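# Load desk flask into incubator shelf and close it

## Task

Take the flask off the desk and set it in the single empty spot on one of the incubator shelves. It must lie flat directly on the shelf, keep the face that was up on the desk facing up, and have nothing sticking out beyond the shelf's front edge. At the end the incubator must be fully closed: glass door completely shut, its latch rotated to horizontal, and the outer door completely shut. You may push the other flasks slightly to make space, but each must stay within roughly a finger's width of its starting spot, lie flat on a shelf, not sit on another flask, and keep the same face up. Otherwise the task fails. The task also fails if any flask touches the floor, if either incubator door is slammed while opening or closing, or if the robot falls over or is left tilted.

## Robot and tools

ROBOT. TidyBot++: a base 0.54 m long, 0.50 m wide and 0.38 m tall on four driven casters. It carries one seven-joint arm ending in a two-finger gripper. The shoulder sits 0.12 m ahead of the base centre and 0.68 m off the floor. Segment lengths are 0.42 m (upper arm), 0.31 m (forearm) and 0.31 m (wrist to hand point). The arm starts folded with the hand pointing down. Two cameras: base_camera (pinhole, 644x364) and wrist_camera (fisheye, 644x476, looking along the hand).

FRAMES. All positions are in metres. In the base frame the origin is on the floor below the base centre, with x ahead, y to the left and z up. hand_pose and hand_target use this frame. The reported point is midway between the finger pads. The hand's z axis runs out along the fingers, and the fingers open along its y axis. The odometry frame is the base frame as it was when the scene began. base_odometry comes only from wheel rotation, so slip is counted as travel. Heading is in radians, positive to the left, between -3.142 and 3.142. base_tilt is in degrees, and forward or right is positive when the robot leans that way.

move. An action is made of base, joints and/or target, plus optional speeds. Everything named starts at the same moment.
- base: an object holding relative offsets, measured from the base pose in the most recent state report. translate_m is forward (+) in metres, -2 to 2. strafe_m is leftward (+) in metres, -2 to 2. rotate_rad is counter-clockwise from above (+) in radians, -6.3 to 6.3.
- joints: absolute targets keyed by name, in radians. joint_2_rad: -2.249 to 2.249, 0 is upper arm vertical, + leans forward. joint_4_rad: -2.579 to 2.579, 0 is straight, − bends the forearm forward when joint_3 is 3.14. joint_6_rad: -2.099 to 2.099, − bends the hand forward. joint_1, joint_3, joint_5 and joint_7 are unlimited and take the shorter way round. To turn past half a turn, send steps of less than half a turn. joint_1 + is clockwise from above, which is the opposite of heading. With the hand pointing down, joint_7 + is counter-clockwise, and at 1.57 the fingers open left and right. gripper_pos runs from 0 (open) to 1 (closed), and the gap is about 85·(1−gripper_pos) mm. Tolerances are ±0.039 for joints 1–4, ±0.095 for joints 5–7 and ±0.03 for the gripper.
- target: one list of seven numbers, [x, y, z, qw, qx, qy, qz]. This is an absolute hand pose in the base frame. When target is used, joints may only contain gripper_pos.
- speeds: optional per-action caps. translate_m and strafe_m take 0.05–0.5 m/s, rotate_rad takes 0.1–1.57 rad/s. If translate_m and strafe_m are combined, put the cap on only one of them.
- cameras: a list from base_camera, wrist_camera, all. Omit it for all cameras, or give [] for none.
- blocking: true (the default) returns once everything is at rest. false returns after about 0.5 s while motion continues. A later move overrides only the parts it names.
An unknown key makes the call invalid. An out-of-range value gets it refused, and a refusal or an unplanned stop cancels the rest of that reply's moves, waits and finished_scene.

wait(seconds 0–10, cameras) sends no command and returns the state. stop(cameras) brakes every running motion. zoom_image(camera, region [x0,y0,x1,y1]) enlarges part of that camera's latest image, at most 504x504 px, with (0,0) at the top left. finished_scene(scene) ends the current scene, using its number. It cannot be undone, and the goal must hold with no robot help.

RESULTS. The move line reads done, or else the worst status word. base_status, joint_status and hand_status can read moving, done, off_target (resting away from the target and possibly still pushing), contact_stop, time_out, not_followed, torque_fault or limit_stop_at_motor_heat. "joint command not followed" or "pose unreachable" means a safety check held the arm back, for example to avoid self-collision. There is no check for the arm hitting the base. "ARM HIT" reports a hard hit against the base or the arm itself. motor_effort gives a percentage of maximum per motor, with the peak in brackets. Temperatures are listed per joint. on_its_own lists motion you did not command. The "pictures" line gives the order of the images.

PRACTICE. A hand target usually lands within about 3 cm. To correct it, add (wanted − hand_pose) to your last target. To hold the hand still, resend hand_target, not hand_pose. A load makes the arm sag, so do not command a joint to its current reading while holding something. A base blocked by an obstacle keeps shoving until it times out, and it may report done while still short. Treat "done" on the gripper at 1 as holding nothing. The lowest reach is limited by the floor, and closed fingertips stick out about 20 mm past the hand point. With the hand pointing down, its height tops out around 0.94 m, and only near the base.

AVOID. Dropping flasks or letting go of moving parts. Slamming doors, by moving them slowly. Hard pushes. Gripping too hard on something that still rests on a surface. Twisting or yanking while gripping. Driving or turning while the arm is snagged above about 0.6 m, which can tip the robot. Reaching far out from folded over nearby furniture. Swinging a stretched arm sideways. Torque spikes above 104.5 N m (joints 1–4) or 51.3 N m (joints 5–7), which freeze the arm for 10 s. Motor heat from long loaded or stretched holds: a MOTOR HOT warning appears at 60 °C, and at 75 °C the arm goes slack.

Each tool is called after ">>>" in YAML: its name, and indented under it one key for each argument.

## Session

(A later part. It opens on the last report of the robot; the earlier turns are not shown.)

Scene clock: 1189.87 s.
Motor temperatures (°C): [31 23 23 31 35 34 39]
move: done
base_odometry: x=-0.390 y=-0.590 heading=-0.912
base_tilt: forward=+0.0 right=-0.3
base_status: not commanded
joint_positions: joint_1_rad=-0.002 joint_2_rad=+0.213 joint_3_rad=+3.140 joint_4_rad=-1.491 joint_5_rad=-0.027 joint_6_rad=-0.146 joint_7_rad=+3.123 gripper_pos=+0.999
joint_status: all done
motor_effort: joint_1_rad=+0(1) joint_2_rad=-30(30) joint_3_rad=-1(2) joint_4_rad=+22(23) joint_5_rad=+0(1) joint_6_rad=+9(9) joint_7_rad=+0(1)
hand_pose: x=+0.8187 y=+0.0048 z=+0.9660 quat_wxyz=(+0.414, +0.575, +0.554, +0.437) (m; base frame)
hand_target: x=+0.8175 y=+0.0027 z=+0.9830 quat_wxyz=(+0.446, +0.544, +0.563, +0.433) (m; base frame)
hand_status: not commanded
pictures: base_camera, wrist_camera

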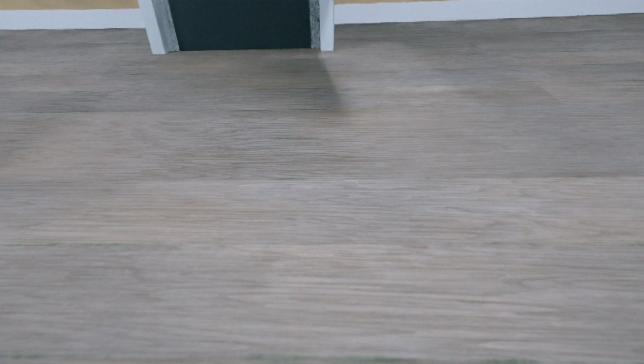

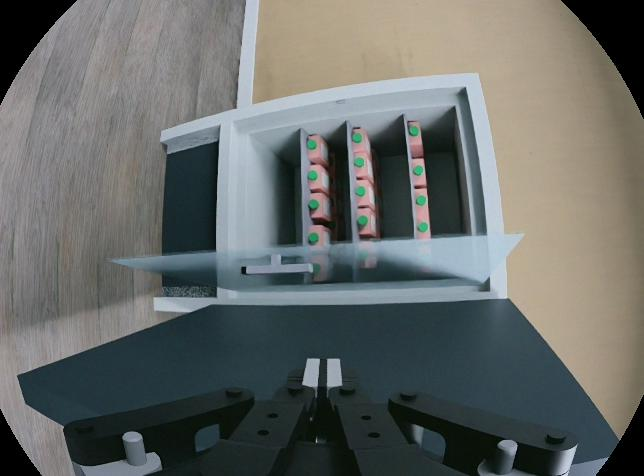

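>>> move:
  base: {"translate_m":0.25}
  speeds: {"translate_m":0.15}
  cameras: ["wrist_camera"]

Scene clock: 1200.17 s.
Motor temperatures (°C): [31 23 23 31 35 34 39]
move: done
base_odometry: x=-0.237 y=-0.787 heading=-0.912
base_tilt: forward=+0.1 right=-0.3
base_status: done
joint_positions: joint_1_rad=-0.002 joint_2_rad=+0.212 joint_3_rad=+3.140 joint_4_rad=-1.492 joint_5_rad=-0.027 joint_6_rad=-0.145 joint_7_rad=+3.124 gripper_pos=+0.999
joint_status: not commanded
motor_effort: joint_1_rad=-1(2) joint_2_rad=-30(33) joint_3_rad=-1(2) joint_4_rad=+21(23) joint_5_rad=+0(1) joint_6_rad=+9(9) joint_7_rad=+0(1)
hand_pose: x=+0.8184 y=+0.0048 z=+0.9664 quat_wxyz=(+0.415, +0.575, +0.553, +0.437) (m; base frame)
hand_target: x=+0.8175 y=+0.0027 z=+0.9830 quat_wxyz=(+0.446, +0.544, +0.563, +0.433) (m; base frame)
hand_status: not commanded
pictures: wrist_camera

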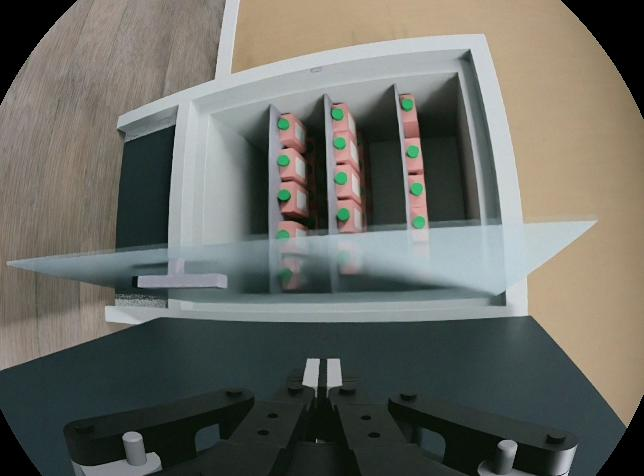

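>>> move:
  base: {"translate_m":0.19}
  speeds: {"translate_m":0.12}
  cameras: ["wrist_camera"]

Scene clock: 1209.10 s.
Motor temperatures (°C): [31 23 23 31 35 34 39]
move: done
base_odometry: x=-0.120 y=-0.938 heading=-0.912
base_tilt: forward=+0.1 right=-0.4
base_status: done
joint_positions: joint_1_rad=-0.002 joint_2_rad=+0.210 joint_3_rad=+3.140 joint_4_rad=-1.492 joint_5_rad=-0.027 joint_6_rad=-0.144 joint_7_rad=+3.124 gripper_pos=+0.999
joint_status: not commanded
motor_effort: joint_1_rad=+0(2) joint_2_rad=-30(32) joint_3_rad=+0(2) joint_4_rad=+21(23) joint_5_rad=+0(1) joint_6_rad=+9(9) joint_7_rad=+0(1)
hand_pose: x=+0.8180 y=+0.0048 z=+0.9671 quat_wxyz=(+0.415, +0.575, +0.553, +0.438) (m; base frame)
hand_target: x=+0.8175 y=+0.0027 z=+0.9830 quat_wxyz=(+0.446, +0.544, +0.563, +0.433) (m; base frame)
hand_status: not commanded
pictures: wrist_camera

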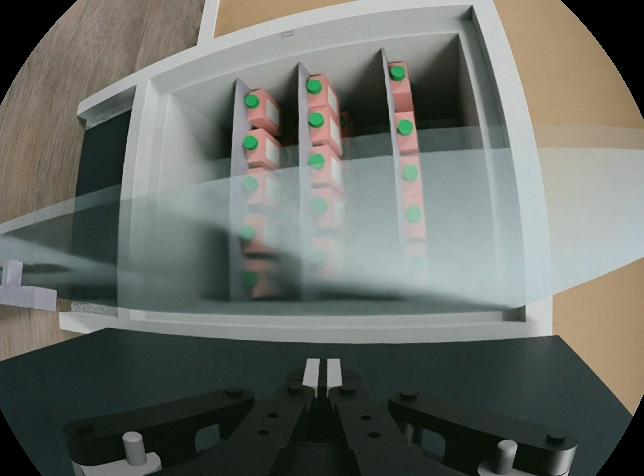

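>>> move:
  base: {"translate_m":0.08}
  speeds: {"translate_m":0.12}
  cameras: ["wrist_camera"]

>>> move:
  base: {"strafe_m":0.08}
  speeds: {"strafe_m":0.06}
  cameras: ["wrist_camera"]

Scene clock: 1218.77 s.
Motor temperatures (°C): [31 23 23 31 35 34 39]
move: done
base_odometry: x=-0.071 y=-1.001 heading=-0.911
base_tilt: forward=+0.1 right=-0.3
base_status: done
joint_positions: joint_1_rad=-0.001 joint_2_rad=+0.210 joint_3_rad=+3.140 joint_4_rad=-1.493 joint_5_rad=-0.027 joint_6_rad=-0.144 joint_7_rad=+3.124 gripper_pos=+0.999
joint_status: not commanded
motor_effort: joint_1_rad=+0(2) joint_2_rad=-29(33) joint_3_rad=-1(4) joint_4_rad=+22(23) joint_5_rad=+0(1) joint_6_rad=+9(9) joint_7_rad=+0(1)
hand_pose: x=+0.8179 y=+0.0046 z=+0.9671 quat_wxyz=(+0.415, +0.575, +0.553, +0.438) (m; base frame)
hand_target: x=+0.8175 y=+0.0027 z=+0.9830 quat_wxyz=(+0.446, +0.544, +0.563, +0.433) (m; base frame)
hand_status: not commanded
pictures: wrist_camera

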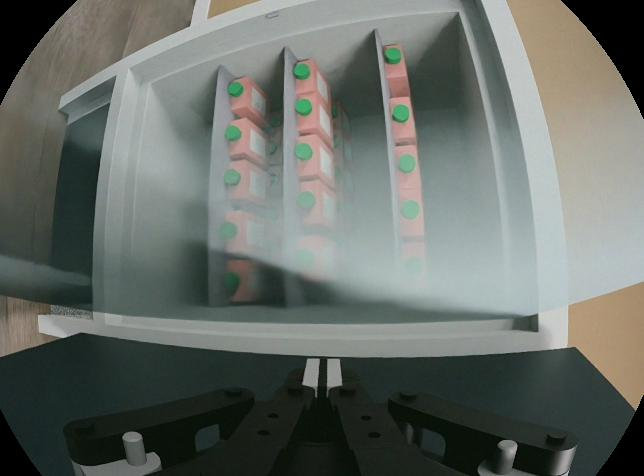

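Scene clock: 1220.57 s.
Motor temperatures (°C): [31 23 23 31 35 34 39]
move: done
base_odometry: x=-0.008 y=-0.952 heading=-0.911
base_tilt: forward=+0.0 right=-0.4
base_status: done
joint_positions: joint_1_rad=+0.000 joint_2_rad=+0.210 joint_3_rad=+3.141 joint_4_rad=-1.493 joint_5_rad=-0.027 joint_6_rad=-0.144 joint_7_rad=+3.124 gripper_pos=+0.999
joint_status: not commanded
motor_effort: joint_1_rad=+0(4) joint_2_rad=-29(30) joint_3_rad=-1(3) joint_4_rad=+21(23) joint_5_rad=+0(1) joint_6_rad=+9(9) joint_7_rad=+0(1)
hand_pose: x=+0.8179 y=+0.0035 z=+0.9671 quat_wxyz=(+0.415, +0.575, +0.553, +0.437) (m; base frame)
hand_target: x=+0.8175 y=+0.0027 z=+0.9830 quat_wxyz=(+0.446, +0.544, +0.563, +0.433) (m; base frame)
hand_status: not commanded
pictures: wrist_camera

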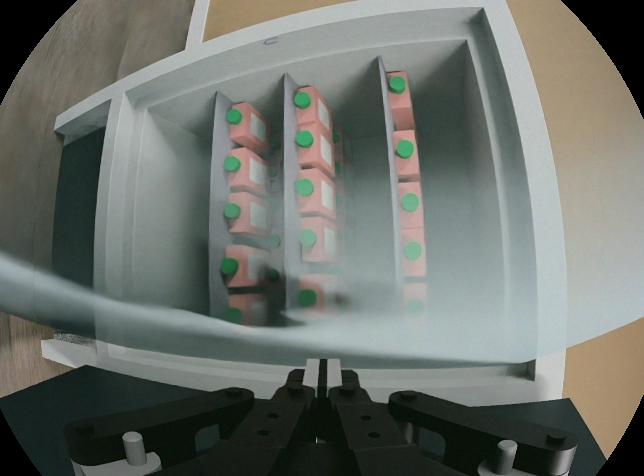

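>>> move:
  base: {"strafe_m":0.06}
  speeds: {"strafe_m":0.06}
  cameras: ["wrist_camera"]

>>> move:
  base: {"strafe_m":0.06}
  speeds: {"strafe_m":0.06}
  cameras: ["wrist_camera"]

Scene clock: 1229.53 s.
Motor temperatures (°C): [31 23 23 31 35 34 39]
move: done
base_odometry: x=+0.040 y=-0.915 heading=-0.912
base_tilt: forward=+0.1 right=-0.3
base_status: done
joint_positions: joint_1_rad=+0.002 joint_2_rad=+0.210 joint_3_rad=+3.141 joint_4_rad=-1.493 joint_5_rad=-0.027 joint_6_rad=-0.144 joint_7_rad=+3.124 gripper_pos=+0.999
joint_status: not commanded
motor_effort: joint_1_rad=+1(4) joint_2_rad=-29(31) joint_3_rad=+0(4) joint_4_rad=+22(22) joint_5_rad=+0(1) joint_6_rad=+9(9) joint_7_rad=+0(1)
hand_pose: x=+0.8179 y=+0.0016 z=+0.9671 quat_wxyz=(+0.416, +0.576, +0.552, +0.437) (m; base frame)
hand_target: x=+0.8175 y=+0.0027 z=+0.9830 quat_wxyz=(+0.446, +0.544, +0.563, +0.433) (m; base frame)
hand_status: not commanded
pictures: wrist_camera

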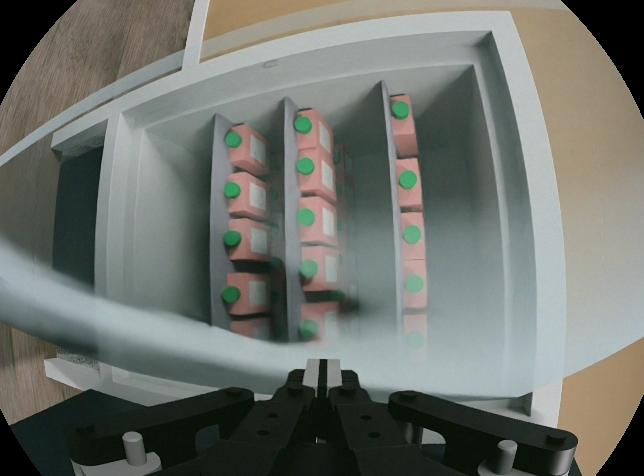

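Scene clock: 1231.00 s.
Motor temperatures (°C): [31 23 23 31 35 34 39]
move: done
base_odometry: x=+0.087 y=-0.879 heading=-0.912
base_tilt: forward=+0.1 right=-0.4
base_status: done
joint_positions: joint_1_rad=+0.002 joint_2_rad=+0.210 joint_3_rad=+3.142 joint_4_rad=-1.493 joint_5_rad=-0.027 joint_6_rad=-0.144 joint_7_rad=+3.124 gripper_pos=+0.999
joint_status: not commanded
motor_effort: joint_1_rad=+0(6) joint_2_rad=-29(31) joint_3_rad=+0(6) joint_4_rad=+22(22) joint_5_rad=+0(1) joint_6_rad=+9(9) joint_7_rad=+0(1)
hand_pose: x=+0.8180 y=+0.0010 z=+0.9671 quat_wxyz=(+0.416, +0.576, +0.552, +0.436) (m; base frame)
hand_target: x=+0.8175 y=+0.0027 z=+0.9830 quat_wxyz=(+0.446, +0.544, +0.563, +0.433) (m; base frame)
hand_status: not commanded
pictures: wrist_camera

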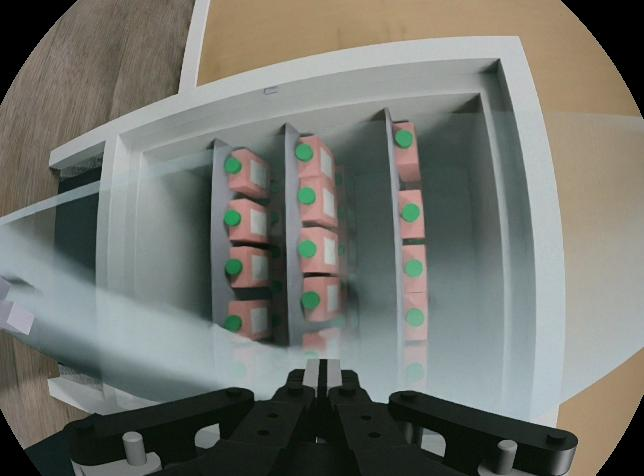

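>>> move:
  base: {"strafe_m":0.08,"translate_m":0.03}
  speeds: {"strafe_m":0.06}
  cameras: ["wrist_camera"]

>>> move:
  base: {"strafe_m":0.07,"translate_m":0.05}
  speeds: {"strafe_m":0.06}
  cameras: ["wrist_camera"]

Scene clock: 1239.23 s.
Motor temperatures (°C): [31 23 23 31 35 34 39]
move: done
base_odometry: x=+0.169 y=-0.853 heading=-0.912
base_tilt: forward=+0.1 right=-0.4
base_status: done
joint_positions: joint_1_rad=+0.001 joint_2_rad=+0.210 joint_3_rad=+3.142 joint_4_rad=-1.493 joint_5_rad=-0.027 joint_6_rad=-0.144 joint_7_rad=+3.124 gripper_pos=+0.999
joint_status: not commanded
motor_effort: joint_1_rad=+0(4) joint_2_rad=-30(31) joint_3_rad=-1(4) joint_4_rad=+22(22) joint_5_rad=-1(1) joint_6_rad=+9(9) joint_7_rad=+0(1)
hand_pose: x=+0.8179 y=+0.0012 z=+0.9672 quat_wxyz=(+0.416, +0.576, +0.552, +0.436) (m; base frame)
hand_target: x=+0.8175 y=+0.0027 z=+0.9830 quat_wxyz=(+0.446, +0.544, +0.563, +0.433) (m; base frame)
hand_status: not commanded
pictures: wrist_camera

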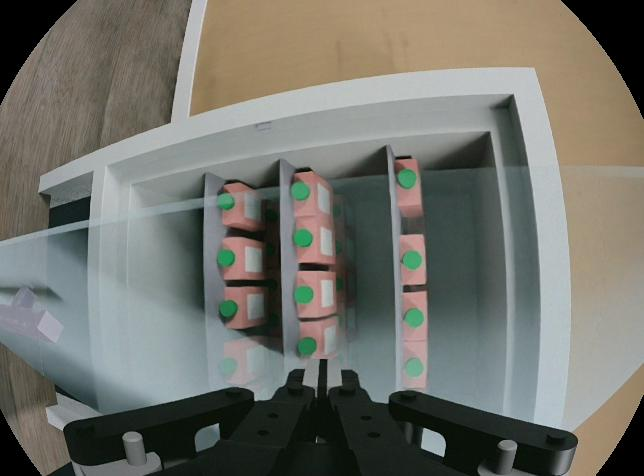

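Scene clock: 1241.17 s.
Motor temperatures (°C): [31 23 23 31 35 34 39]
move: done
base_odometry: x=+0.255 y=-0.850 heading=-0.911
base_tilt: forward=+0.1 right=-0.3
base_status: done
joint_positions: joint_1_rad=+0.001 joint_2_rad=+0.210 joint_3_rad=+3.143 joint_4_rad=-1.493 joint_5_rad=-0.027 joint_6_rad=-0.144 joint_7_rad=+3.124 gripper_pos=+0.999
joint_status: not commanded
motor_effort: joint_1_rad=-1(3) joint_2_rad=-29(31) joint_3_rad=-1(3) joint_4_rad=+22(23) joint_5_rad=+0(1) joint_6_rad=+9(9) joint_7_rad=+0(1)
hand_pose: x=+0.8178 y=+0.0008 z=+0.9674 quat_wxyz=(+0.417, +0.576, +0.551, +0.436) (m; base frame)
hand_target: x=+0.8175 y=+0.0027 z=+0.9830 quat_wxyz=(+0.446, +0.544, +0.563, +0.433) (m; base frame)
hand_status: not commanded
pictures: wrist_camera

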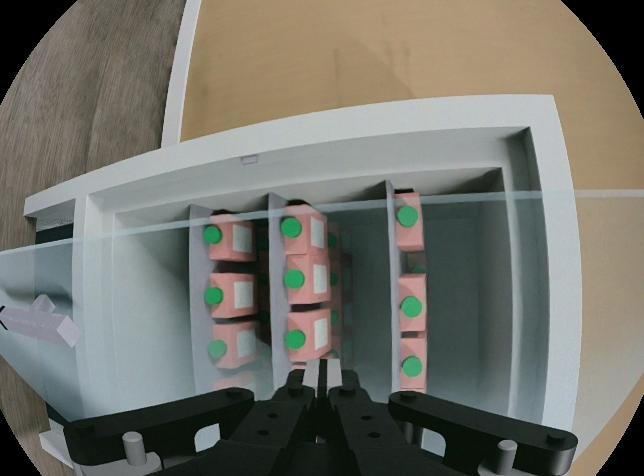

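>>> move:
  base: {"translate_m":0.1}
  speeds: {"translate_m":0.06}
  cameras: ["wrist_camera"]

>>> move:
  base: {"translate_m":0.07}
  speeds: {"translate_m":0.06}
  cameras: ["wrist_camera"]

Scene clock: 1250.67 s.
Motor temperatures (°C): [31 23 23 31 35 34 39]
move: done
base_odometry: x=+0.316 y=-0.929 heading=-0.911
base_tilt: forward=+0.1 right=-0.4
base_status: done
joint_positions: joint_1_rad=+0.001 joint_2_rad=+0.210 joint_3_rad=+3.143 joint_4_rad=-1.494 joint_5_rad=-0.027 joint_6_rad=-0.143 joint_7_rad=+3.124 gripper_pos=+0.999
joint_status: not commanded
motor_effort: joint_1_rad=+0(2) joint_2_rad=-30(33) joint_3_rad=-1(2) joint_4_rad=+22(24) joint_5_rad=+1(1) joint_6_rad=+9(10) joint_7_rad=+0(1)
hand_pose: x=+0.8177 y=+0.0008 z=+0.9672 quat_wxyz=(+0.417, +0.576, +0.551, +0.436) (m; base frame)
hand_target: x=+0.8175 y=+0.0027 z=+0.9830 quat_wxyz=(+0.446, +0.544, +0.563, +0.433) (m; base frame)
hand_status: not commanded
pictures: wrist_camera

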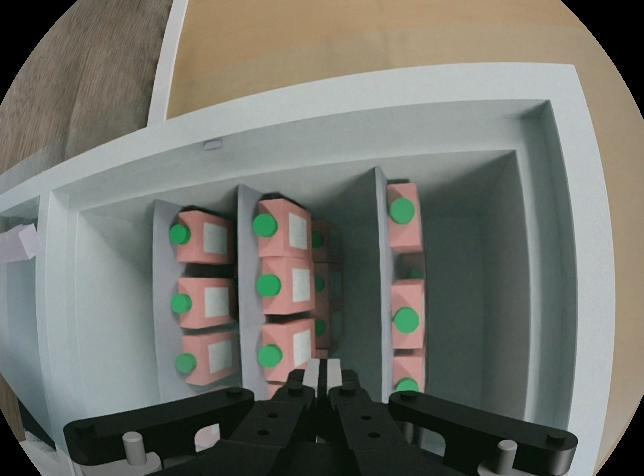

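Scene clock: 1252.30 s.
Motor temperatures (°C): [31 23 23 31 35 34 39]
move: done
base_odometry: x=+0.359 y=-0.984 heading=-0.911
base_tilt: forward=+0.1 right=-0.3
base_status: done
joint_positions: joint_1_rad=+0.001 joint_2_rad=+0.209 joint_3_rad=+3.143 joint_4_rad=-1.494 joint_5_rad=-0.027 joint_6_rad=-0.143 joint_7_rad=+3.124 gripper_pos=+0.999
joint_status: not commanded
motor_effort: joint_1_rad=+0(2) joint_2_rad=-30(33) joint_3_rad=+0(2) joint_4_rad=+22(24) joint_5_rad=+0(1) joint_6_rad=+9(10) joint_7_rad=+0(1)
hand_pose: x=+0.8175 y=+0.0008 z=+0.9673 quat_wxyz=(+0.417, +0.576, +0.551, +0.436) (m; base frame)
hand_target: x=+0.8175 y=+0.0027 z=+0.9830 quat_wxyz=(+0.446, +0.544, +0.563, +0.433) (m; base frame)
hand_status: not commanded
pictures: wrist_camera

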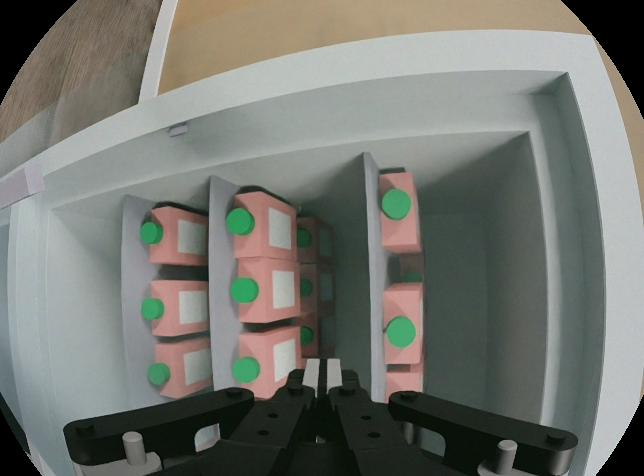

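>>> zoom_image:
  camera: "wrist_camera"
  region: [0, 0, 500, 476]

Scaled by 1.008.

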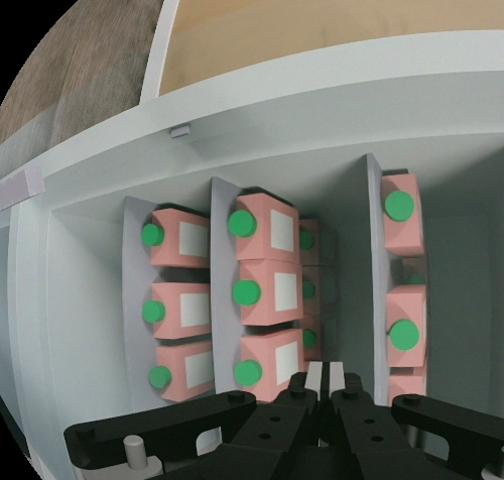

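>>> move:
  base: {"translate_m":0.06}
  speeds: {"translate_m":0.05}
  cameras: ["wrist_camera"]

>>> move:
  base: {"translate_m":0.03}
  speeds: {"translate_m":0.05}
  cameras: ["wrist_camera"]

>>> move:
  base: {"translate_m":0.02}
  speeds: {"translate_m":0.05}
  cameras: ["wrist_camera"]

Scene clock: 1278.43 s.
Motor temperatures (°C): [31 23 23 31 35 34 39]
move: done
base_odometry: x=+0.396 y=-1.031 heading=-0.911
base_tilt: forward=+0.1 right=-0.3
base_status: done
joint_positions: joint_1_rad=+0.001 joint_2_rad=+0.209 joint_3_rad=+3.143 joint_4_rad=-1.495 joint_5_rad=-0.027 joint_6_rad=-0.143 joint_7_rad=+3.124 gripper_pos=+0.999
joint_status: not commanded
motor_effort: joint_1_rad=-1(1) joint_2_rad=-29(33) joint_3_rad=-1(3) joint_4_rad=+22(24) joint_5_rad=+0(0) joint_6_rad=+8(11) joint_7_rad=+0(1)
hand_pose: x=+0.8174 y=+0.0008 z=+0.9672 quat_wxyz=(+0.417, +0.576, +0.551, +0.436) (m; base frame)
hand_target: x=+0.8175 y=+0.0027 z=+0.9830 quat_wxyz=(+0.446, +0.544, +0.563, +0.433) (m; base frame)
hand_status: not commanded
pictures: wrist_camera

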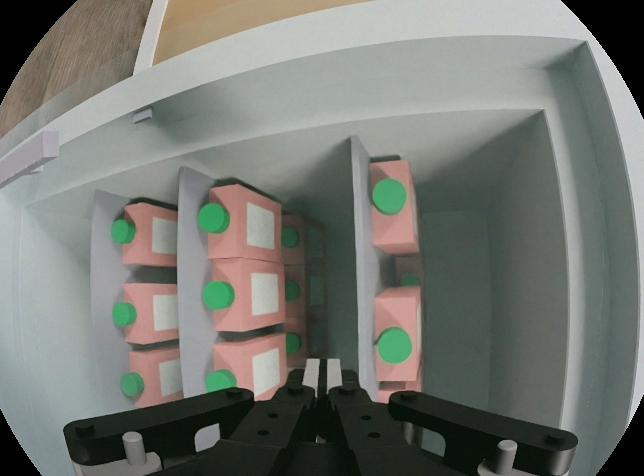

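Scene clock: 1279.50 s.
Motor temperatures (°C): [31 23 23 31 35 34 39]
move: done
base_odometry: x=+0.415 y=-1.055 heading=-0.910
base_tilt: forward=+0.1 right=-0.3
base_status: done
joint_positions: joint_1_rad=+0.001 joint_2_rad=+0.209 joint_3_rad=+3.143 joint_4_rad=-1.495 joint_5_rad=-0.027 joint_6_rad=-0.142 joint_7_rad=+3.124 gripper_pos=+0.999
joint_status: not commanded
motor_effort: joint_1_rad=-1(1) joint_2_rad=-30(33) joint_3_rad=-1(2) joint_4_rad=+21(23) joint_5_rad=+0(0) joint_6_rad=+8(10) joint_7_rad=+0(1)
hand_pose: x=+0.8173 y=+0.0008 z=+0.9671 quat_wxyz=(+0.417, +0.576, +0.551, +0.436) (m; base frame)
hand_target: x=+0.8175 y=+0.0027 z=+0.9830 quat_wxyz=(+0.446, +0.544, +0.563, +0.433) (m; base frame)
hand_status: not commanded
pictures: wrist_camera

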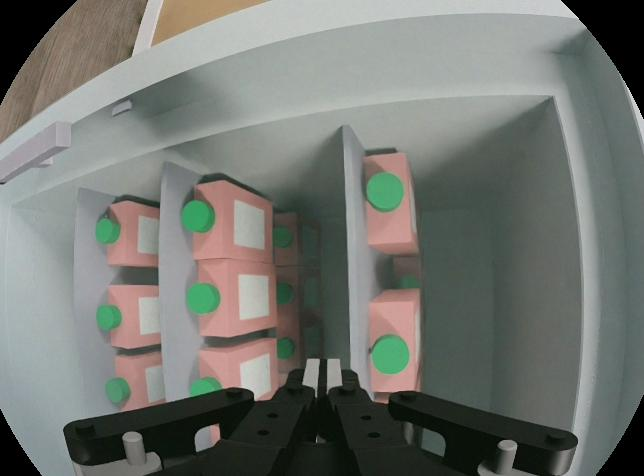

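Scene clock: 1280.37 s.
Motor temperatures (°C): [31 23 23 31 35 34 39]
move: done
base_odometry: x=+0.427 y=-1.071 heading=-0.910
base_tilt: forward=+0.1 right=-0.3
base_status: done
joint_positions: joint_1_rad=+0.001 joint_2_rad=+0.209 joint_3_rad=+3.143 joint_4_rad=-1.496 joint_5_rad=-0.027 joint_6_rad=-0.142 joint_7_rad=+3.124 gripper_pos=+0.999
joint_status: not commanded
motor_effort: joint_1_rad=+0(1) joint_2_rad=-30(33) joint_3_rad=-1(2) joint_4_rad=+21(23) joint_5_rad=+0(1) joint_6_rad=+9(10) joint_7_rad=+0(1)
hand_pose: x=+0.8174 y=+0.0008 z=+0.9667 quat_wxyz=(+0.417, +0.576, +0.552, +0.436) (m; base frame)
hand_target: x=+0.8175 y=+0.0027 z=+0.9830 quat_wxyz=(+0.446, +0.544, +0.563, +0.433) (m; base frame)
hand_status: not commanded
pictures: wrist_camera

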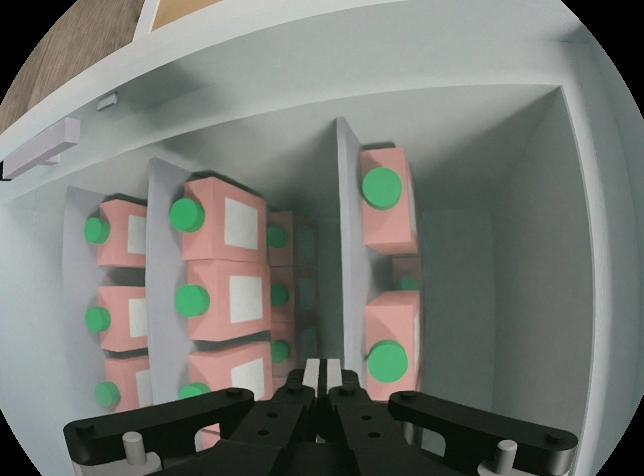

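>>> move:
  base: {"translate_m":0.025}
  speeds: {"translate_m":0.05}
  cameras: ["wrist_camera"]

>>> move:
  base: {"translate_m":0.02}
  speeds: {"translate_m":0.05}
  cameras: ["wrist_camera"]

Scene clock: 1289.50 s.
Motor temperatures (°C): [31 23 23 31 35 34 39]
move: done
base_odometry: x=+0.443 y=-1.090 heading=-0.910
base_tilt: forward=+0.0 right=-0.2
base_status: done
joint_positions: joint_1_rad=+0.001 joint_2_rad=+0.209 joint_3_rad=+3.143 joint_4_rad=-1.496 joint_5_rad=-0.027 joint_6_rad=-0.142 joint_7_rad=+3.124 gripper_pos=+0.999
joint_status: not commanded
motor_effort: joint_1_rad=+0(2) joint_2_rad=-29(32) joint_3_rad=+0(2) joint_4_rad=+22(23) joint_5_rad=+0(1) joint_6_rad=+9(10) joint_7_rad=+0(1)
hand_pose: x=+0.8173 y=+0.0008 z=+0.9666 quat_wxyz=(+0.417, +0.576, +0.552, +0.436) (m; base frame)
hand_target: x=+0.8175 y=+0.0027 z=+0.9830 quat_wxyz=(+0.446, +0.544, +0.563, +0.433) (m; base frame)
hand_status: not commanded
pictures: wrist_camera

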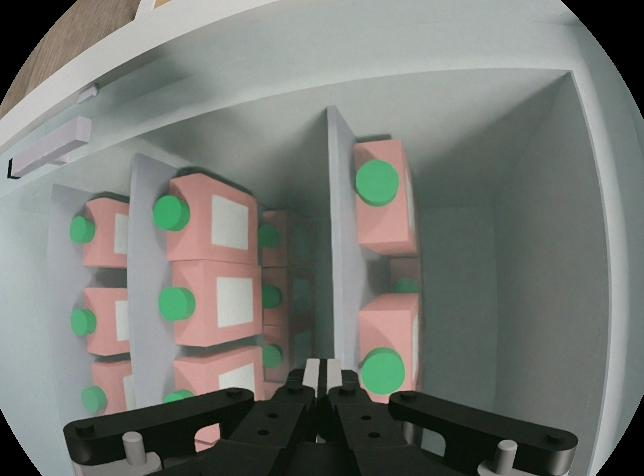

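Scene clock: 1290.37 s.
Motor temperatures (°C): [31 23 23 31 35 34 39]
move: done
base_odometry: x=+0.455 y=-1.106 heading=-0.910
base_tilt: forward=+0.0 right=-0.3
base_status: done
joint_positions: joint_1_rad=+0.001 joint_2_rad=+0.210 joint_3_rad=+3.143 joint_4_rad=-1.496 joint_5_rad=-0.027 joint_6_rad=-0.141 joint_7_rad=+3.124 gripper_pos=+0.999
joint_status: not commanded
motor_effort: joint_1_rad=+0(1) joint_2_rad=-30(33) joint_3_rad=-1(2) joint_4_rad=+22(23) joint_5_rad=+0(0) joint_6_rad=+9(10) joint_7_rad=+0(1)
hand_pose: x=+0.8175 y=+0.0008 z=+0.9659 quat_wxyz=(+0.416, +0.576, +0.552, +0.436) (m; base frame)
hand_target: x=+0.8175 y=+0.0027 z=+0.9830 quat_wxyz=(+0.446, +0.544, +0.563, +0.433) (m; base frame)
hand_status: not commanded
pictures: wrist_camera

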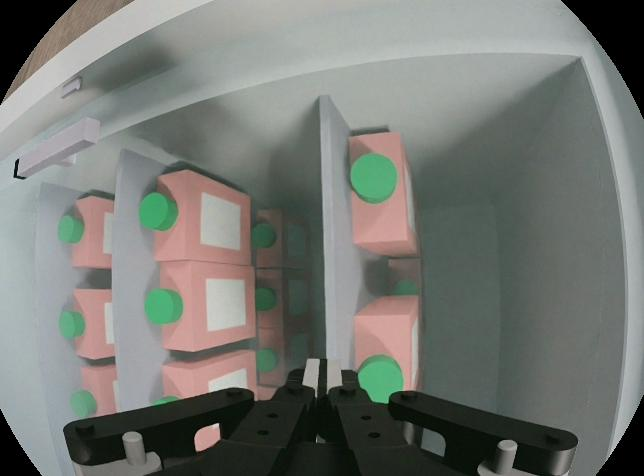

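>>> move:
  base: {"translate_m":0.02}
  speeds: {"translate_m":0.05}
  cameras: ["wrist_camera"]

>>> zoom_image:
  camera: "wrist_camera"
  region: [0, 50, 330, 300]

Scene clock: 1299.47 s.
Motor temperatures (°C): [31 23 23 31 35 34 39]
move: done
base_odometry: x=+0.468 y=-1.122 heading=-0.910
base_tilt: forward=+0.1 right=-0.3
base_status: done
joint_positions: joint_1_rad=+0.001 joint_2_rad=+0.210 joint_3_rad=+3.143 joint_4_rad=-1.497 joint_5_rad=-0.027 joint_6_rad=-0.141 joint_7_rad=+3.124 gripper_pos=+0.999
joint_status: not commanded
motor_effort: joint_1_rad=+0(2) joint_2_rad=-30(33) joint_3_rad=-1(2) joint_4_rad=+22(23) joint_5_rad=+0(1) joint_6_rad=+9(10) joint_7_rad=+0(1)
hand_pose: x=+0.8175 y=+0.0008 z=+0.9657 quat_wxyz=(+0.416, +0.576, +0.552, +0.436) (m; base frame)
hand_target: x=+0.8175 y=+0.0027 z=+0.9830 quat_wxyz=(+0.446, +0.544, +0.563, +0.433) (m; base frame)
hand_status: not commanded
pictures: wrist_camera

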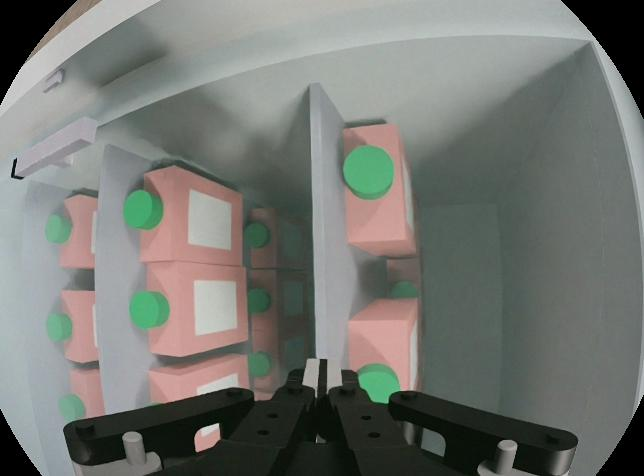

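Scaled by 1.527.

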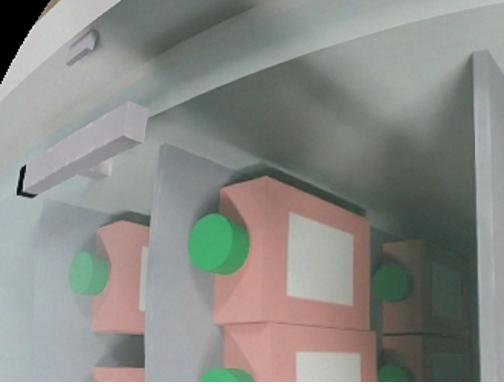

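>>> move:
  base: {"translate_m":0.02}
  speeds: {"translate_m":0.05}
  cameras: ["wrist_camera"]

>>> move:
  base: {"translate_m":0.015}
  speeds: {"translate_m":0.05}
  cameras: ["wrist_camera"]

Scene clock: 1307.93 s.
Motor temperatures (°C): [31 23 23 31 35 34 39]
move: done
base_odometry: x=+0.480 y=-1.138 heading=-0.909
base_tilt: forward=+0.0 right=-0.3
base_status: done
joint_positions: joint_1_rad=+0.001 joint_2_rad=+0.168 joint_3_rad=+3.143 joint_4_rad=-1.541 joint_5_rad=-0.027 joint_6_rad=-0.145 joint_7_rad=+3.124 gripper_pos=+0.999
joint_status: not commanded
motor_effort: joint_1_rad=-2(2) joint_2_rad=-21(30) joint_3_rad=-1(3) joint_4_rad=+29(31) joint_5_rad=+0(1) joint_6_rad=+16(18) joint_7_rad=+1(1)
hand_pose: x=+0.7997 y=+0.0008 z=+0.9661 quat_wxyz=(+0.414, +0.578, +0.553, +0.434) (m; base frame)
hand_target: x=+0.8175 y=+0.0027 z=+0.9830 quat_wxyz=(+0.446, +0.544, +0.563, +0.433) (m; base frame)
hand_status: not commanded
pictures: wrist_camera

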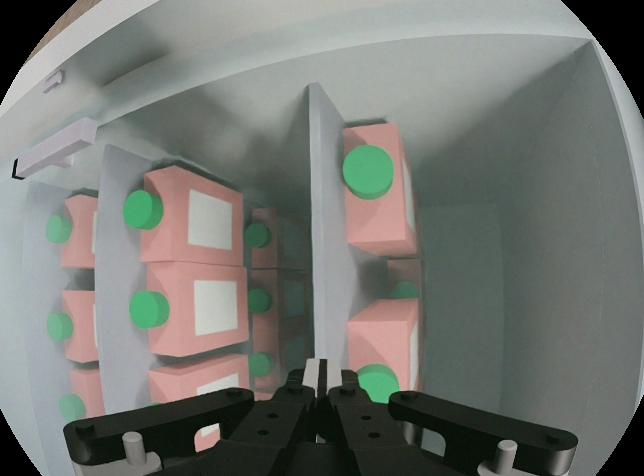

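Scene clock: 1308.77 s.
Motor temperatures (°C): [31 23 23 31 35 34 39]
move: done
base_odometry: x=+0.489 y=-1.149 heading=-0.909
base_tilt: forward=+0.0 right=-0.4
base_status: done
joint_positions: joint_1_rad=+0.002 joint_2_rad=+0.137 joint_3_rad=+3.143 joint_4_rad=-1.567 joint_5_rad=-0.027 joint_6_rad=-0.162 joint_7_rad=+3.124 gripper_pos=+0.999
joint_status: not commanded
motor_effort: joint_1_rad=-2(3) joint_2_rad=-15(21) joint_3_rad=-2(3) joint_4_rad=+33(37) joint_5_rad=+0(1) joint_6_rad=+20(24) joint_7_rad=+1(1)
hand_pose: x=+0.7858 y=+0.0007 z=+0.9662 quat_wxyz=(+0.411, +0.580, +0.556, +0.431) (m; base frame)
hand_target: x=+0.8175 y=+0.0027 z=+0.9830 quat_wxyz=(+0.446, +0.544, +0.563, +0.433) (m; base frame)
hand_status: not commanded
pictures: wrist_camera

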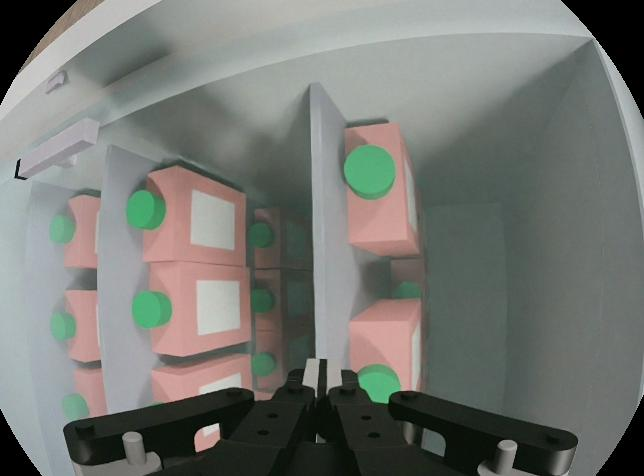

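>>> move:
  base: {"translate_m":-0.17}
  speeds: {"translate_m":0.15}
  cameras: ["wrist_camera"]

>>> move:
  joints: {"joint_1_rad":-0.005,"joint_2_rad":0.29,"joint_4_rad":-1.867,"joint_6_rad":0.36,"joint_7_rad":1.65}
  cameras: ["wrist_camera"]

Scene clock: 1365.43 s.
Motor temperatures (°C): [31 22 23 31 35 34 39]
move: done
base_odometry: x=+0.384 y=-1.015 heading=-0.909
base_tilt: forward=+0.1 right=-0.3
base_status: done
joint_positions: joint_1_rad=+0.001 joint_2_rad=+0.205 joint_3_rad=+3.143 joint_4_rad=-1.511 joint_5_rad=-0.027 joint_6_rad=-0.118 joint_7_rad=+3.124 gripper_pos=+0.999
joint_status: not commanded
motor_effort: joint_1_rad=+0(3) joint_2_rad=-29(32) joint_3_rad=-1(3) joint_4_rad=+22(32) joint_5_rad=+0(1) joint_6_rad=+9(19) joint_7_rad=+0(1)
hand_pose: x=+0.8163 y=+0.0006 z=+0.9669 quat_wxyz=(+0.420, +0.574, +0.549, +0.440) (m; base frame)
hand_target: x=+0.8175 y=+0.0027 z=+0.9830 quat_wxyz=(+0.446, +0.544, +0.563, +0.433) (m; base frame)
hand_status: not commanded
pictures: wrist_camera

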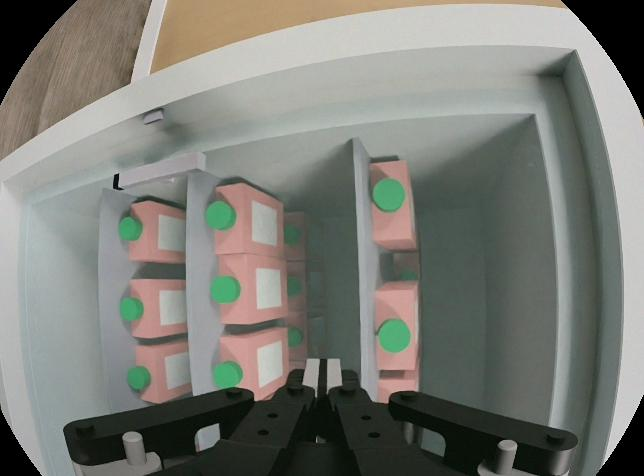

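Scene clock: 1367.67 s.
Motor temperatures (°C): [31 22 23 31 35 34 39]
move: done
base_odometry: x=+0.384 y=-1.015 heading=-0.909
base_tilt: forward=+0.0 right=-0.3
base_status: not commanded
joint_positions: joint_1_rad=+0.001 joint_2_rad=+0.286 joint_3_rad=+3.143 joint_4_rad=-1.858 joint_5_rad=-0.027 joint_6_rad=+0.309 joint_7_rad=+1.731 gripper_pos=+0.999
joint_status: all done
motor_effort: joint_1_rad=-1(2) joint_2_rad=-30(31) joint_3_rad=-2(2) joint_4_rad=+19(23) joint_5_rad=+0(1) joint_6_rad=+9(10) joint_7_rad=+1(2)
hand_pose: x=+0.8023 y=-0.0028 z=+0.8337 quat_wxyz=(+0.045, +0.793, +0.050, +0.606) (m; base frame)
hand_target: x=+0.8045 y=+0.0024 z=+0.8413 quat_wxyz=(+0.019, +0.782, +0.020, +0.622) (m; base frame)
hand_status: not commanded
pictures: wrist_camera

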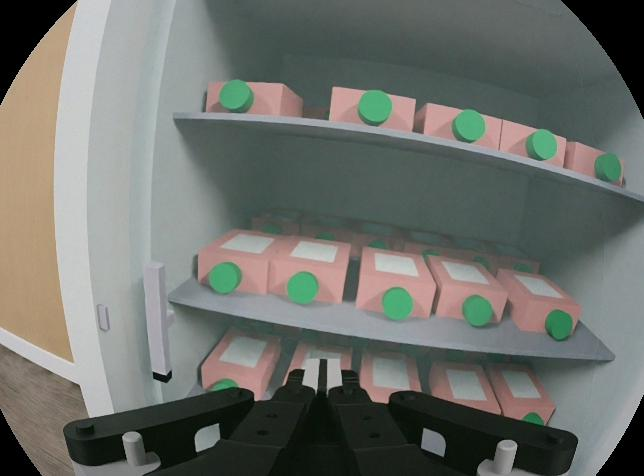

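>>> move:
  joints: {"joint_7_rad":1.53}
  cameras: ["wrist_camera"]

Scene clock: 1378.70 s.
Motor temperatures (°C): [31 22 23 31 35 34 39]
move: done
base_odometry: x=+0.384 y=-1.015 heading=-0.909
base_tilt: forward=+0.0 right=-0.3
base_status: not commanded
joint_positions: joint_1_rad=+0.001 joint_2_rad=+0.286 joint_3_rad=+3.143 joint_4_rad=-1.858 joint_5_rad=-0.027 joint_6_rad=+0.310 joint_7_rad=+1.589 gripper_pos=+0.999
joint_status: all done
motor_effort: joint_1_rad=+0(1) joint_2_rad=-30(30) joint_3_rad=-1(2) joint_4_rad=+19(20) joint_5_rad=+0(1) joint_6_rad=+9(9) joint_7_rad=+0(1)
hand_pose: x=+0.8024 y=-0.0028 z=+0.8342 quat_wxyz=(+0.002, +0.794, -0.006, +0.608) (m; base frame)
hand_target: x=+0.8045 y=+0.0024 z=+0.8413 quat_wxyz=(-0.019, +0.782, -0.026, +0.622) (m; base frame)
hand_status: not commanded
pictures: wrist_camera

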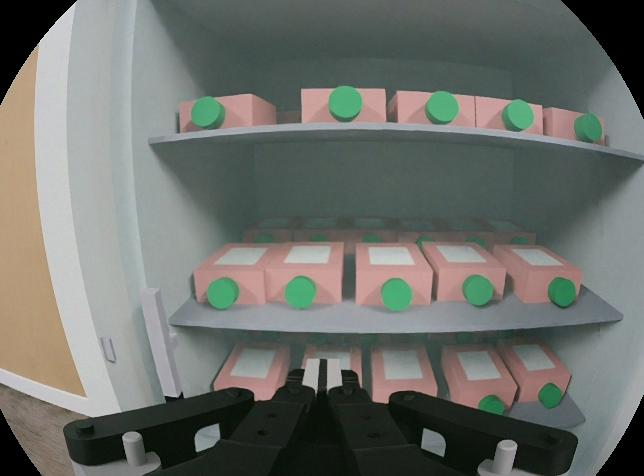

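>>> move:
  base: {"strafe_m":0.1}
  speeds: {"strafe_m":0.15}
  joints: {"joint_2_rad":0.314,"joint_4_rad":-1.901,"joint_6_rad":0.418}
  cameras: ["wrist_camera"]

Scene clock: 1395.83 s.
Motor temperatures (°C): [31 22 23 31 35 34 39]
move: done
base_odometry: x=+0.463 y=-0.953 heading=-0.909
base_tilt: forward=+0.1 right=-0.3
base_status: done
joint_positions: joint_1_rad=-0.006 joint_2_rad=+0.310 joint_3_rad=+3.143 joint_4_rad=-1.892 joint_5_rad=-0.027 joint_6_rad=+0.375 joint_7_rad=+1.589 gripper_pos=+0.999
joint_status: all done
motor_effort: joint_1_rad=+0(4) joint_2_rad=-30(32) joint_3_rad=-1(4) joint_4_rad=+18(21) joint_5_rad=+0(1) joint_6_rad=+9(9) joint_7_rad=+1(1)
hand_pose: x=+0.8024 y=+0.0019 z=+0.8182 quat_wxyz=(+0.001, +0.792, -0.003, +0.611) (m; base frame)
hand_target: x=+0.8037 y=+0.0019 z=+0.8234 quat_wxyz=(-0.018, +0.782, -0.027, +0.622) (m; base frame)
hand_status: not commanded
pictures: wrist_camera

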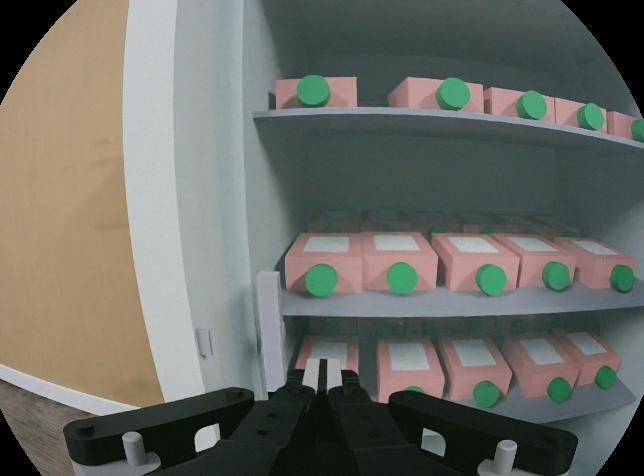

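>>> move:
  base: {"translate_m":0.1}
  speeds: {"translate_m":0.1}
  cameras: ["wrist_camera"]

Scene clock: 1403.37 s.
Motor temperatures (°C): [31 22 23 31 35 34 39]
move: done
base_odometry: x=+0.525 y=-1.032 heading=-0.909
base_tilt: forward=+0.0 right=-0.2
base_status: done
joint_positions: joint_1_rad=-0.006 joint_2_rad=+0.316 joint_3_rad=+3.143 joint_4_rad=-1.893 joint_5_rad=-0.027 joint_6_rad=+0.375 joint_7_rad=+1.589 gripper_pos=+0.999
joint_status: not commanded
motor_effort: joint_1_rad=+0(1) joint_2_rad=-30(32) joint_3_rad=-1(2) joint_4_rad=+19(20) joint_5_rad=+0(1) joint_6_rad=+9(9) joint_7_rad=+0(1)
hand_pose: x=+0.8027 y=+0.0019 z=+0.8134 quat_wxyz=(+0.001, +0.794, -0.003, +0.608) (m; base frame)
hand_target: x=+0.8037 y=+0.0019 z=+0.8234 quat_wxyz=(-0.018, +0.782, -0.027, +0.622) (m; base frame)
hand_status: not commanded
pictures: wrist_camera

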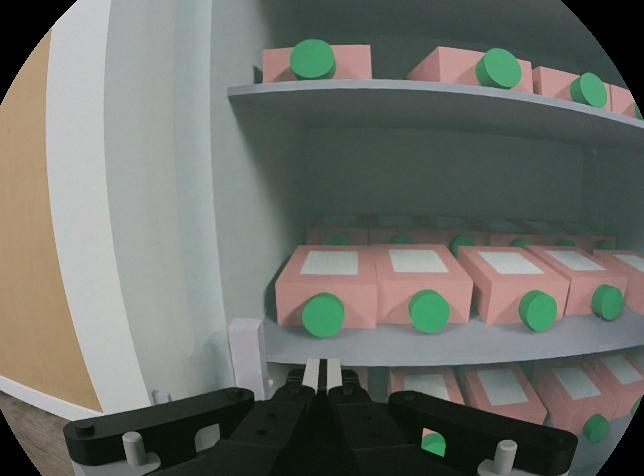

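>>> move:
  base: {"translate_m":0.03}
  speeds: {"translate_m":0.06}
  cameras: ["wrist_camera"]

>>> zoom_image:
  camera: "wrist_camera"
  region: [140, 270, 460, 470]

Scene clock: 1408.70 s.
Motor temperatures (°C): [31 22 23 31 35 34 39]
move: done
base_odometry: x=+0.543 y=-1.055 heading=-0.909
base_tilt: forward=+0.0 right=-0.3
base_status: done
joint_positions: joint_1_rad=-0.006 joint_2_rad=+0.318 joint_3_rad=+3.143 joint_4_rad=-1.894 joint_5_rad=-0.027 joint_6_rad=+0.376 joint_7_rad=+1.589 gripper_pos=+0.999
joint_status: not commanded
motor_effort: joint_1_rad=-1(2) joint_2_rad=-30(33) joint_3_rad=-1(2) joint_4_rad=+18(20) joint_5_rad=+0(1) joint_6_rad=+9(9) joint_7_rad=+0(1)
hand_pose: x=+0.8029 y=+0.0019 z=+0.8120 quat_wxyz=(+0.001, +0.794, -0.003, +0.607) (m; base frame)
hand_target: x=+0.8037 y=+0.0019 z=+0.8234 quat_wxyz=(-0.018, +0.782, -0.027, +0.622) (m; base frame)
hand_status: not commanded
pictures: wrist_camera

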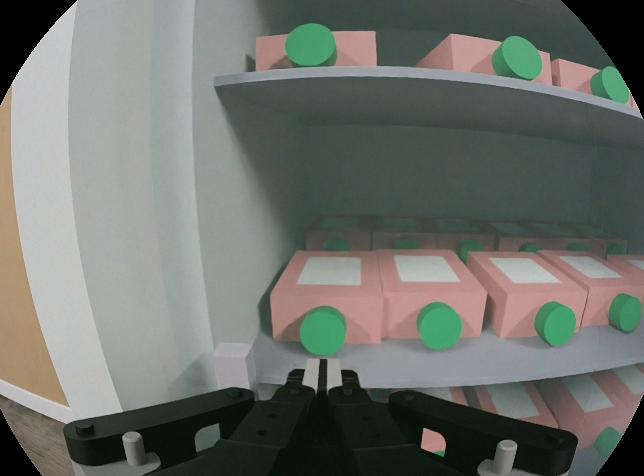

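Scaled by 1.575.

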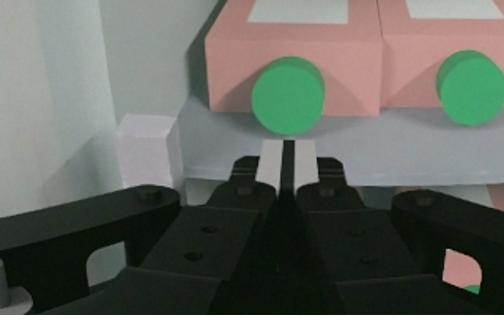

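>>> move:
  joints: {"joint_2_rad":0.333,"joint_4_rad":-1.928,"joint_6_rad":0.462}
  base: {"translate_m":0.012}
  speeds: {"translate_m":0.06}
  cameras: ["wrist_camera"]

>>> zoom_image:
  camera: "wrist_camera"
  region: [140, 270, 460, 470]

Scene clock: 1417.67 s.
Motor temperatures (°C): [31 22 23 31 35 34 39]
move: done
base_odometry: x=+0.551 y=-1.065 heading=-0.908
base_tilt: forward=+0.0 right=-0.4
base_status: done
joint_positions: joint_1_rad=-0.006 joint_2_rad=+0.337 joint_3_rad=+3.143 joint_4_rad=-1.916 joint_5_rad=-0.027 joint_6_rad=+0.421 joint_7_rad=+1.589 gripper_pos=+0.999
joint_status: all done
motor_effort: joint_1_rad=+0(1) joint_2_rad=-30(32) joint_3_rad=-1(2) joint_4_rad=+18(20) joint_5_rad=+1(1) joint_6_rad=+9(10) joint_7_rad=+0(1)
hand_pose: x=+0.8028 y=+0.0016 z=+0.8004 quat_wxyz=(+0.001, +0.793, -0.003, +0.609) (m; base frame)
hand_target: x=+0.8021 y=+0.0016 z=+0.8089 quat_wxyz=(-0.017, +0.783, -0.027, +0.622) (m; base frame)
hand_status: not commanded
pictures: wrist_camera

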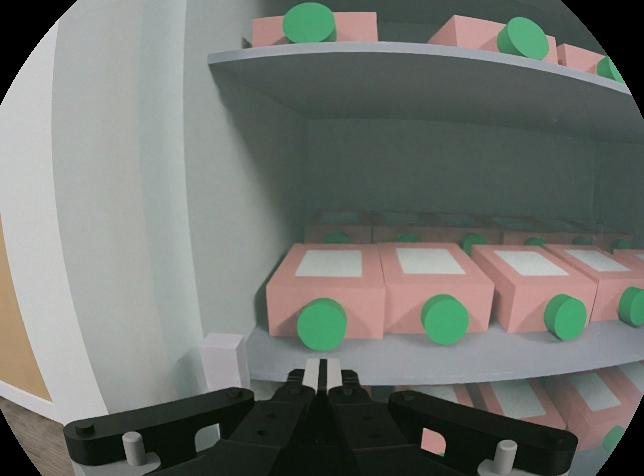

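Scaled by 1.575.

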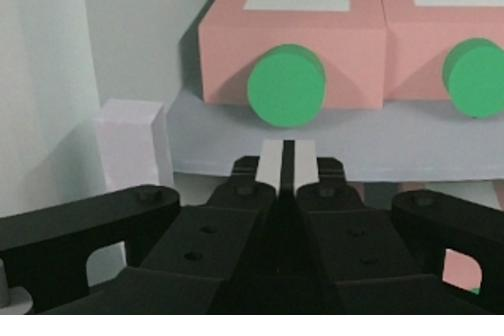

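>>> move:
  base: {"translate_m":0.014}
  speeds: {"translate_m":0.06}
  cameras: []

>>> move:
  base: {"strafe_m":0.03}
  speeds: {"strafe_m":0.05}
  cameras: ["wrist_camera"]

>>> zoom_image:
  camera: "wrist_camera"
  region: [140, 270, 460, 470]

Scene clock: 1425.17 s.
Motor temperatures (°C): [31 22 23 31 35 34 39]
move: done
base_odometry: x=+0.560 y=-1.076 heading=-0.908
base_tilt: forward=+0.0 right=-0.3
base_status: done
joint_positions: joint_1_rad=-0.006 joint_2_rad=+0.340 joint_3_rad=+3.143 joint_4_rad=-1.919 joint_5_rad=-0.027 joint_6_rad=+0.421 joint_7_rad=+1.589 gripper_pos=+0.999
joint_status: not commanded
motor_effort: joint_1_rad=+0(2) joint_2_rad=-30(32) joint_3_rad=-1(2) joint_4_rad=+18(19) joint_5_rad=+0(1) joint_6_rad=+9(9) joint_7_rad=+1(1)
hand_pose: x=+0.8024 y=+0.0016 z=+0.7969 quat_wxyz=(+0.001, +0.795, -0.003, +0.607) (m; base frame)
hand_target: x=+0.8021 y=+0.0016 z=+0.8089 quat_wxyz=(-0.017, +0.783, -0.027, +0.622) (m; base frame)
hand_status: not commanded
pictures: none
No camera images: "cameras" was empty.

Scene clock: 1426.23 s.
Motor temperatures (°C): [31 22 23 31 35 34 39]
move: done
base_odometry: x=+0.583 y=-1.058 heading=-0.908
base_tilt: forward=+0.0 right=-0.3
base_status: done
joint_positions: joint_1_rad=+0.001 joint_2_rad=+0.340 joint_3_rad=+3.146 joint_4_rad=-1.919 joint_5_rad=-0.027 joint_6_rad=+0.421 joint_7_rad=+1.589 gripper_pos=+0.999
joint_status: not commanded
motor_effort: joint_1_rad=-1(5) joint_2_rad=-31(31) joint_3_rad=-3(5) joint_4_rad=+18(19) joint_5_rad=+0(3) joint_6_rad=+8(9) joint_7_rad=+0(1)
hand_pose: x=+0.8023 y=-0.0053 z=+0.7968 quat_wxyz=(+0.005, +0.795, -0.007, +0.607) (m; base frame)
hand_target: x=+0.8021 y=+0.0016 z=+0.8089 quat_wxyz=(-0.017, +0.783, -0.027, +0.622) (m; base frame)
hand_status: not commanded
pictures: wrist_camera

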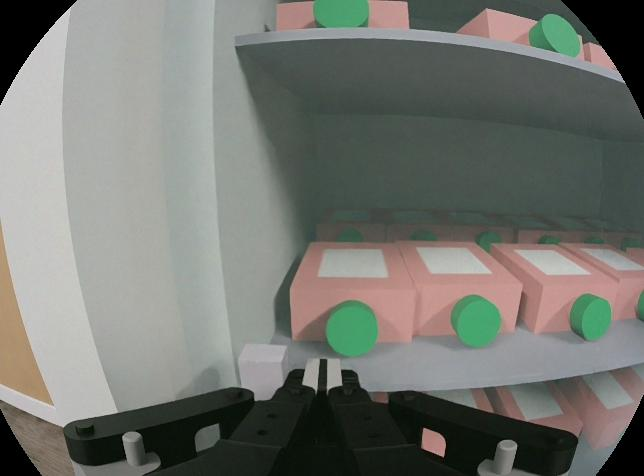

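Scaled by 1.575.

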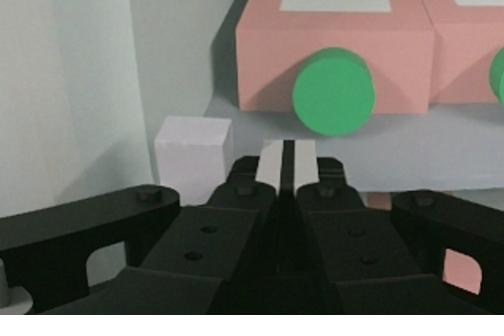

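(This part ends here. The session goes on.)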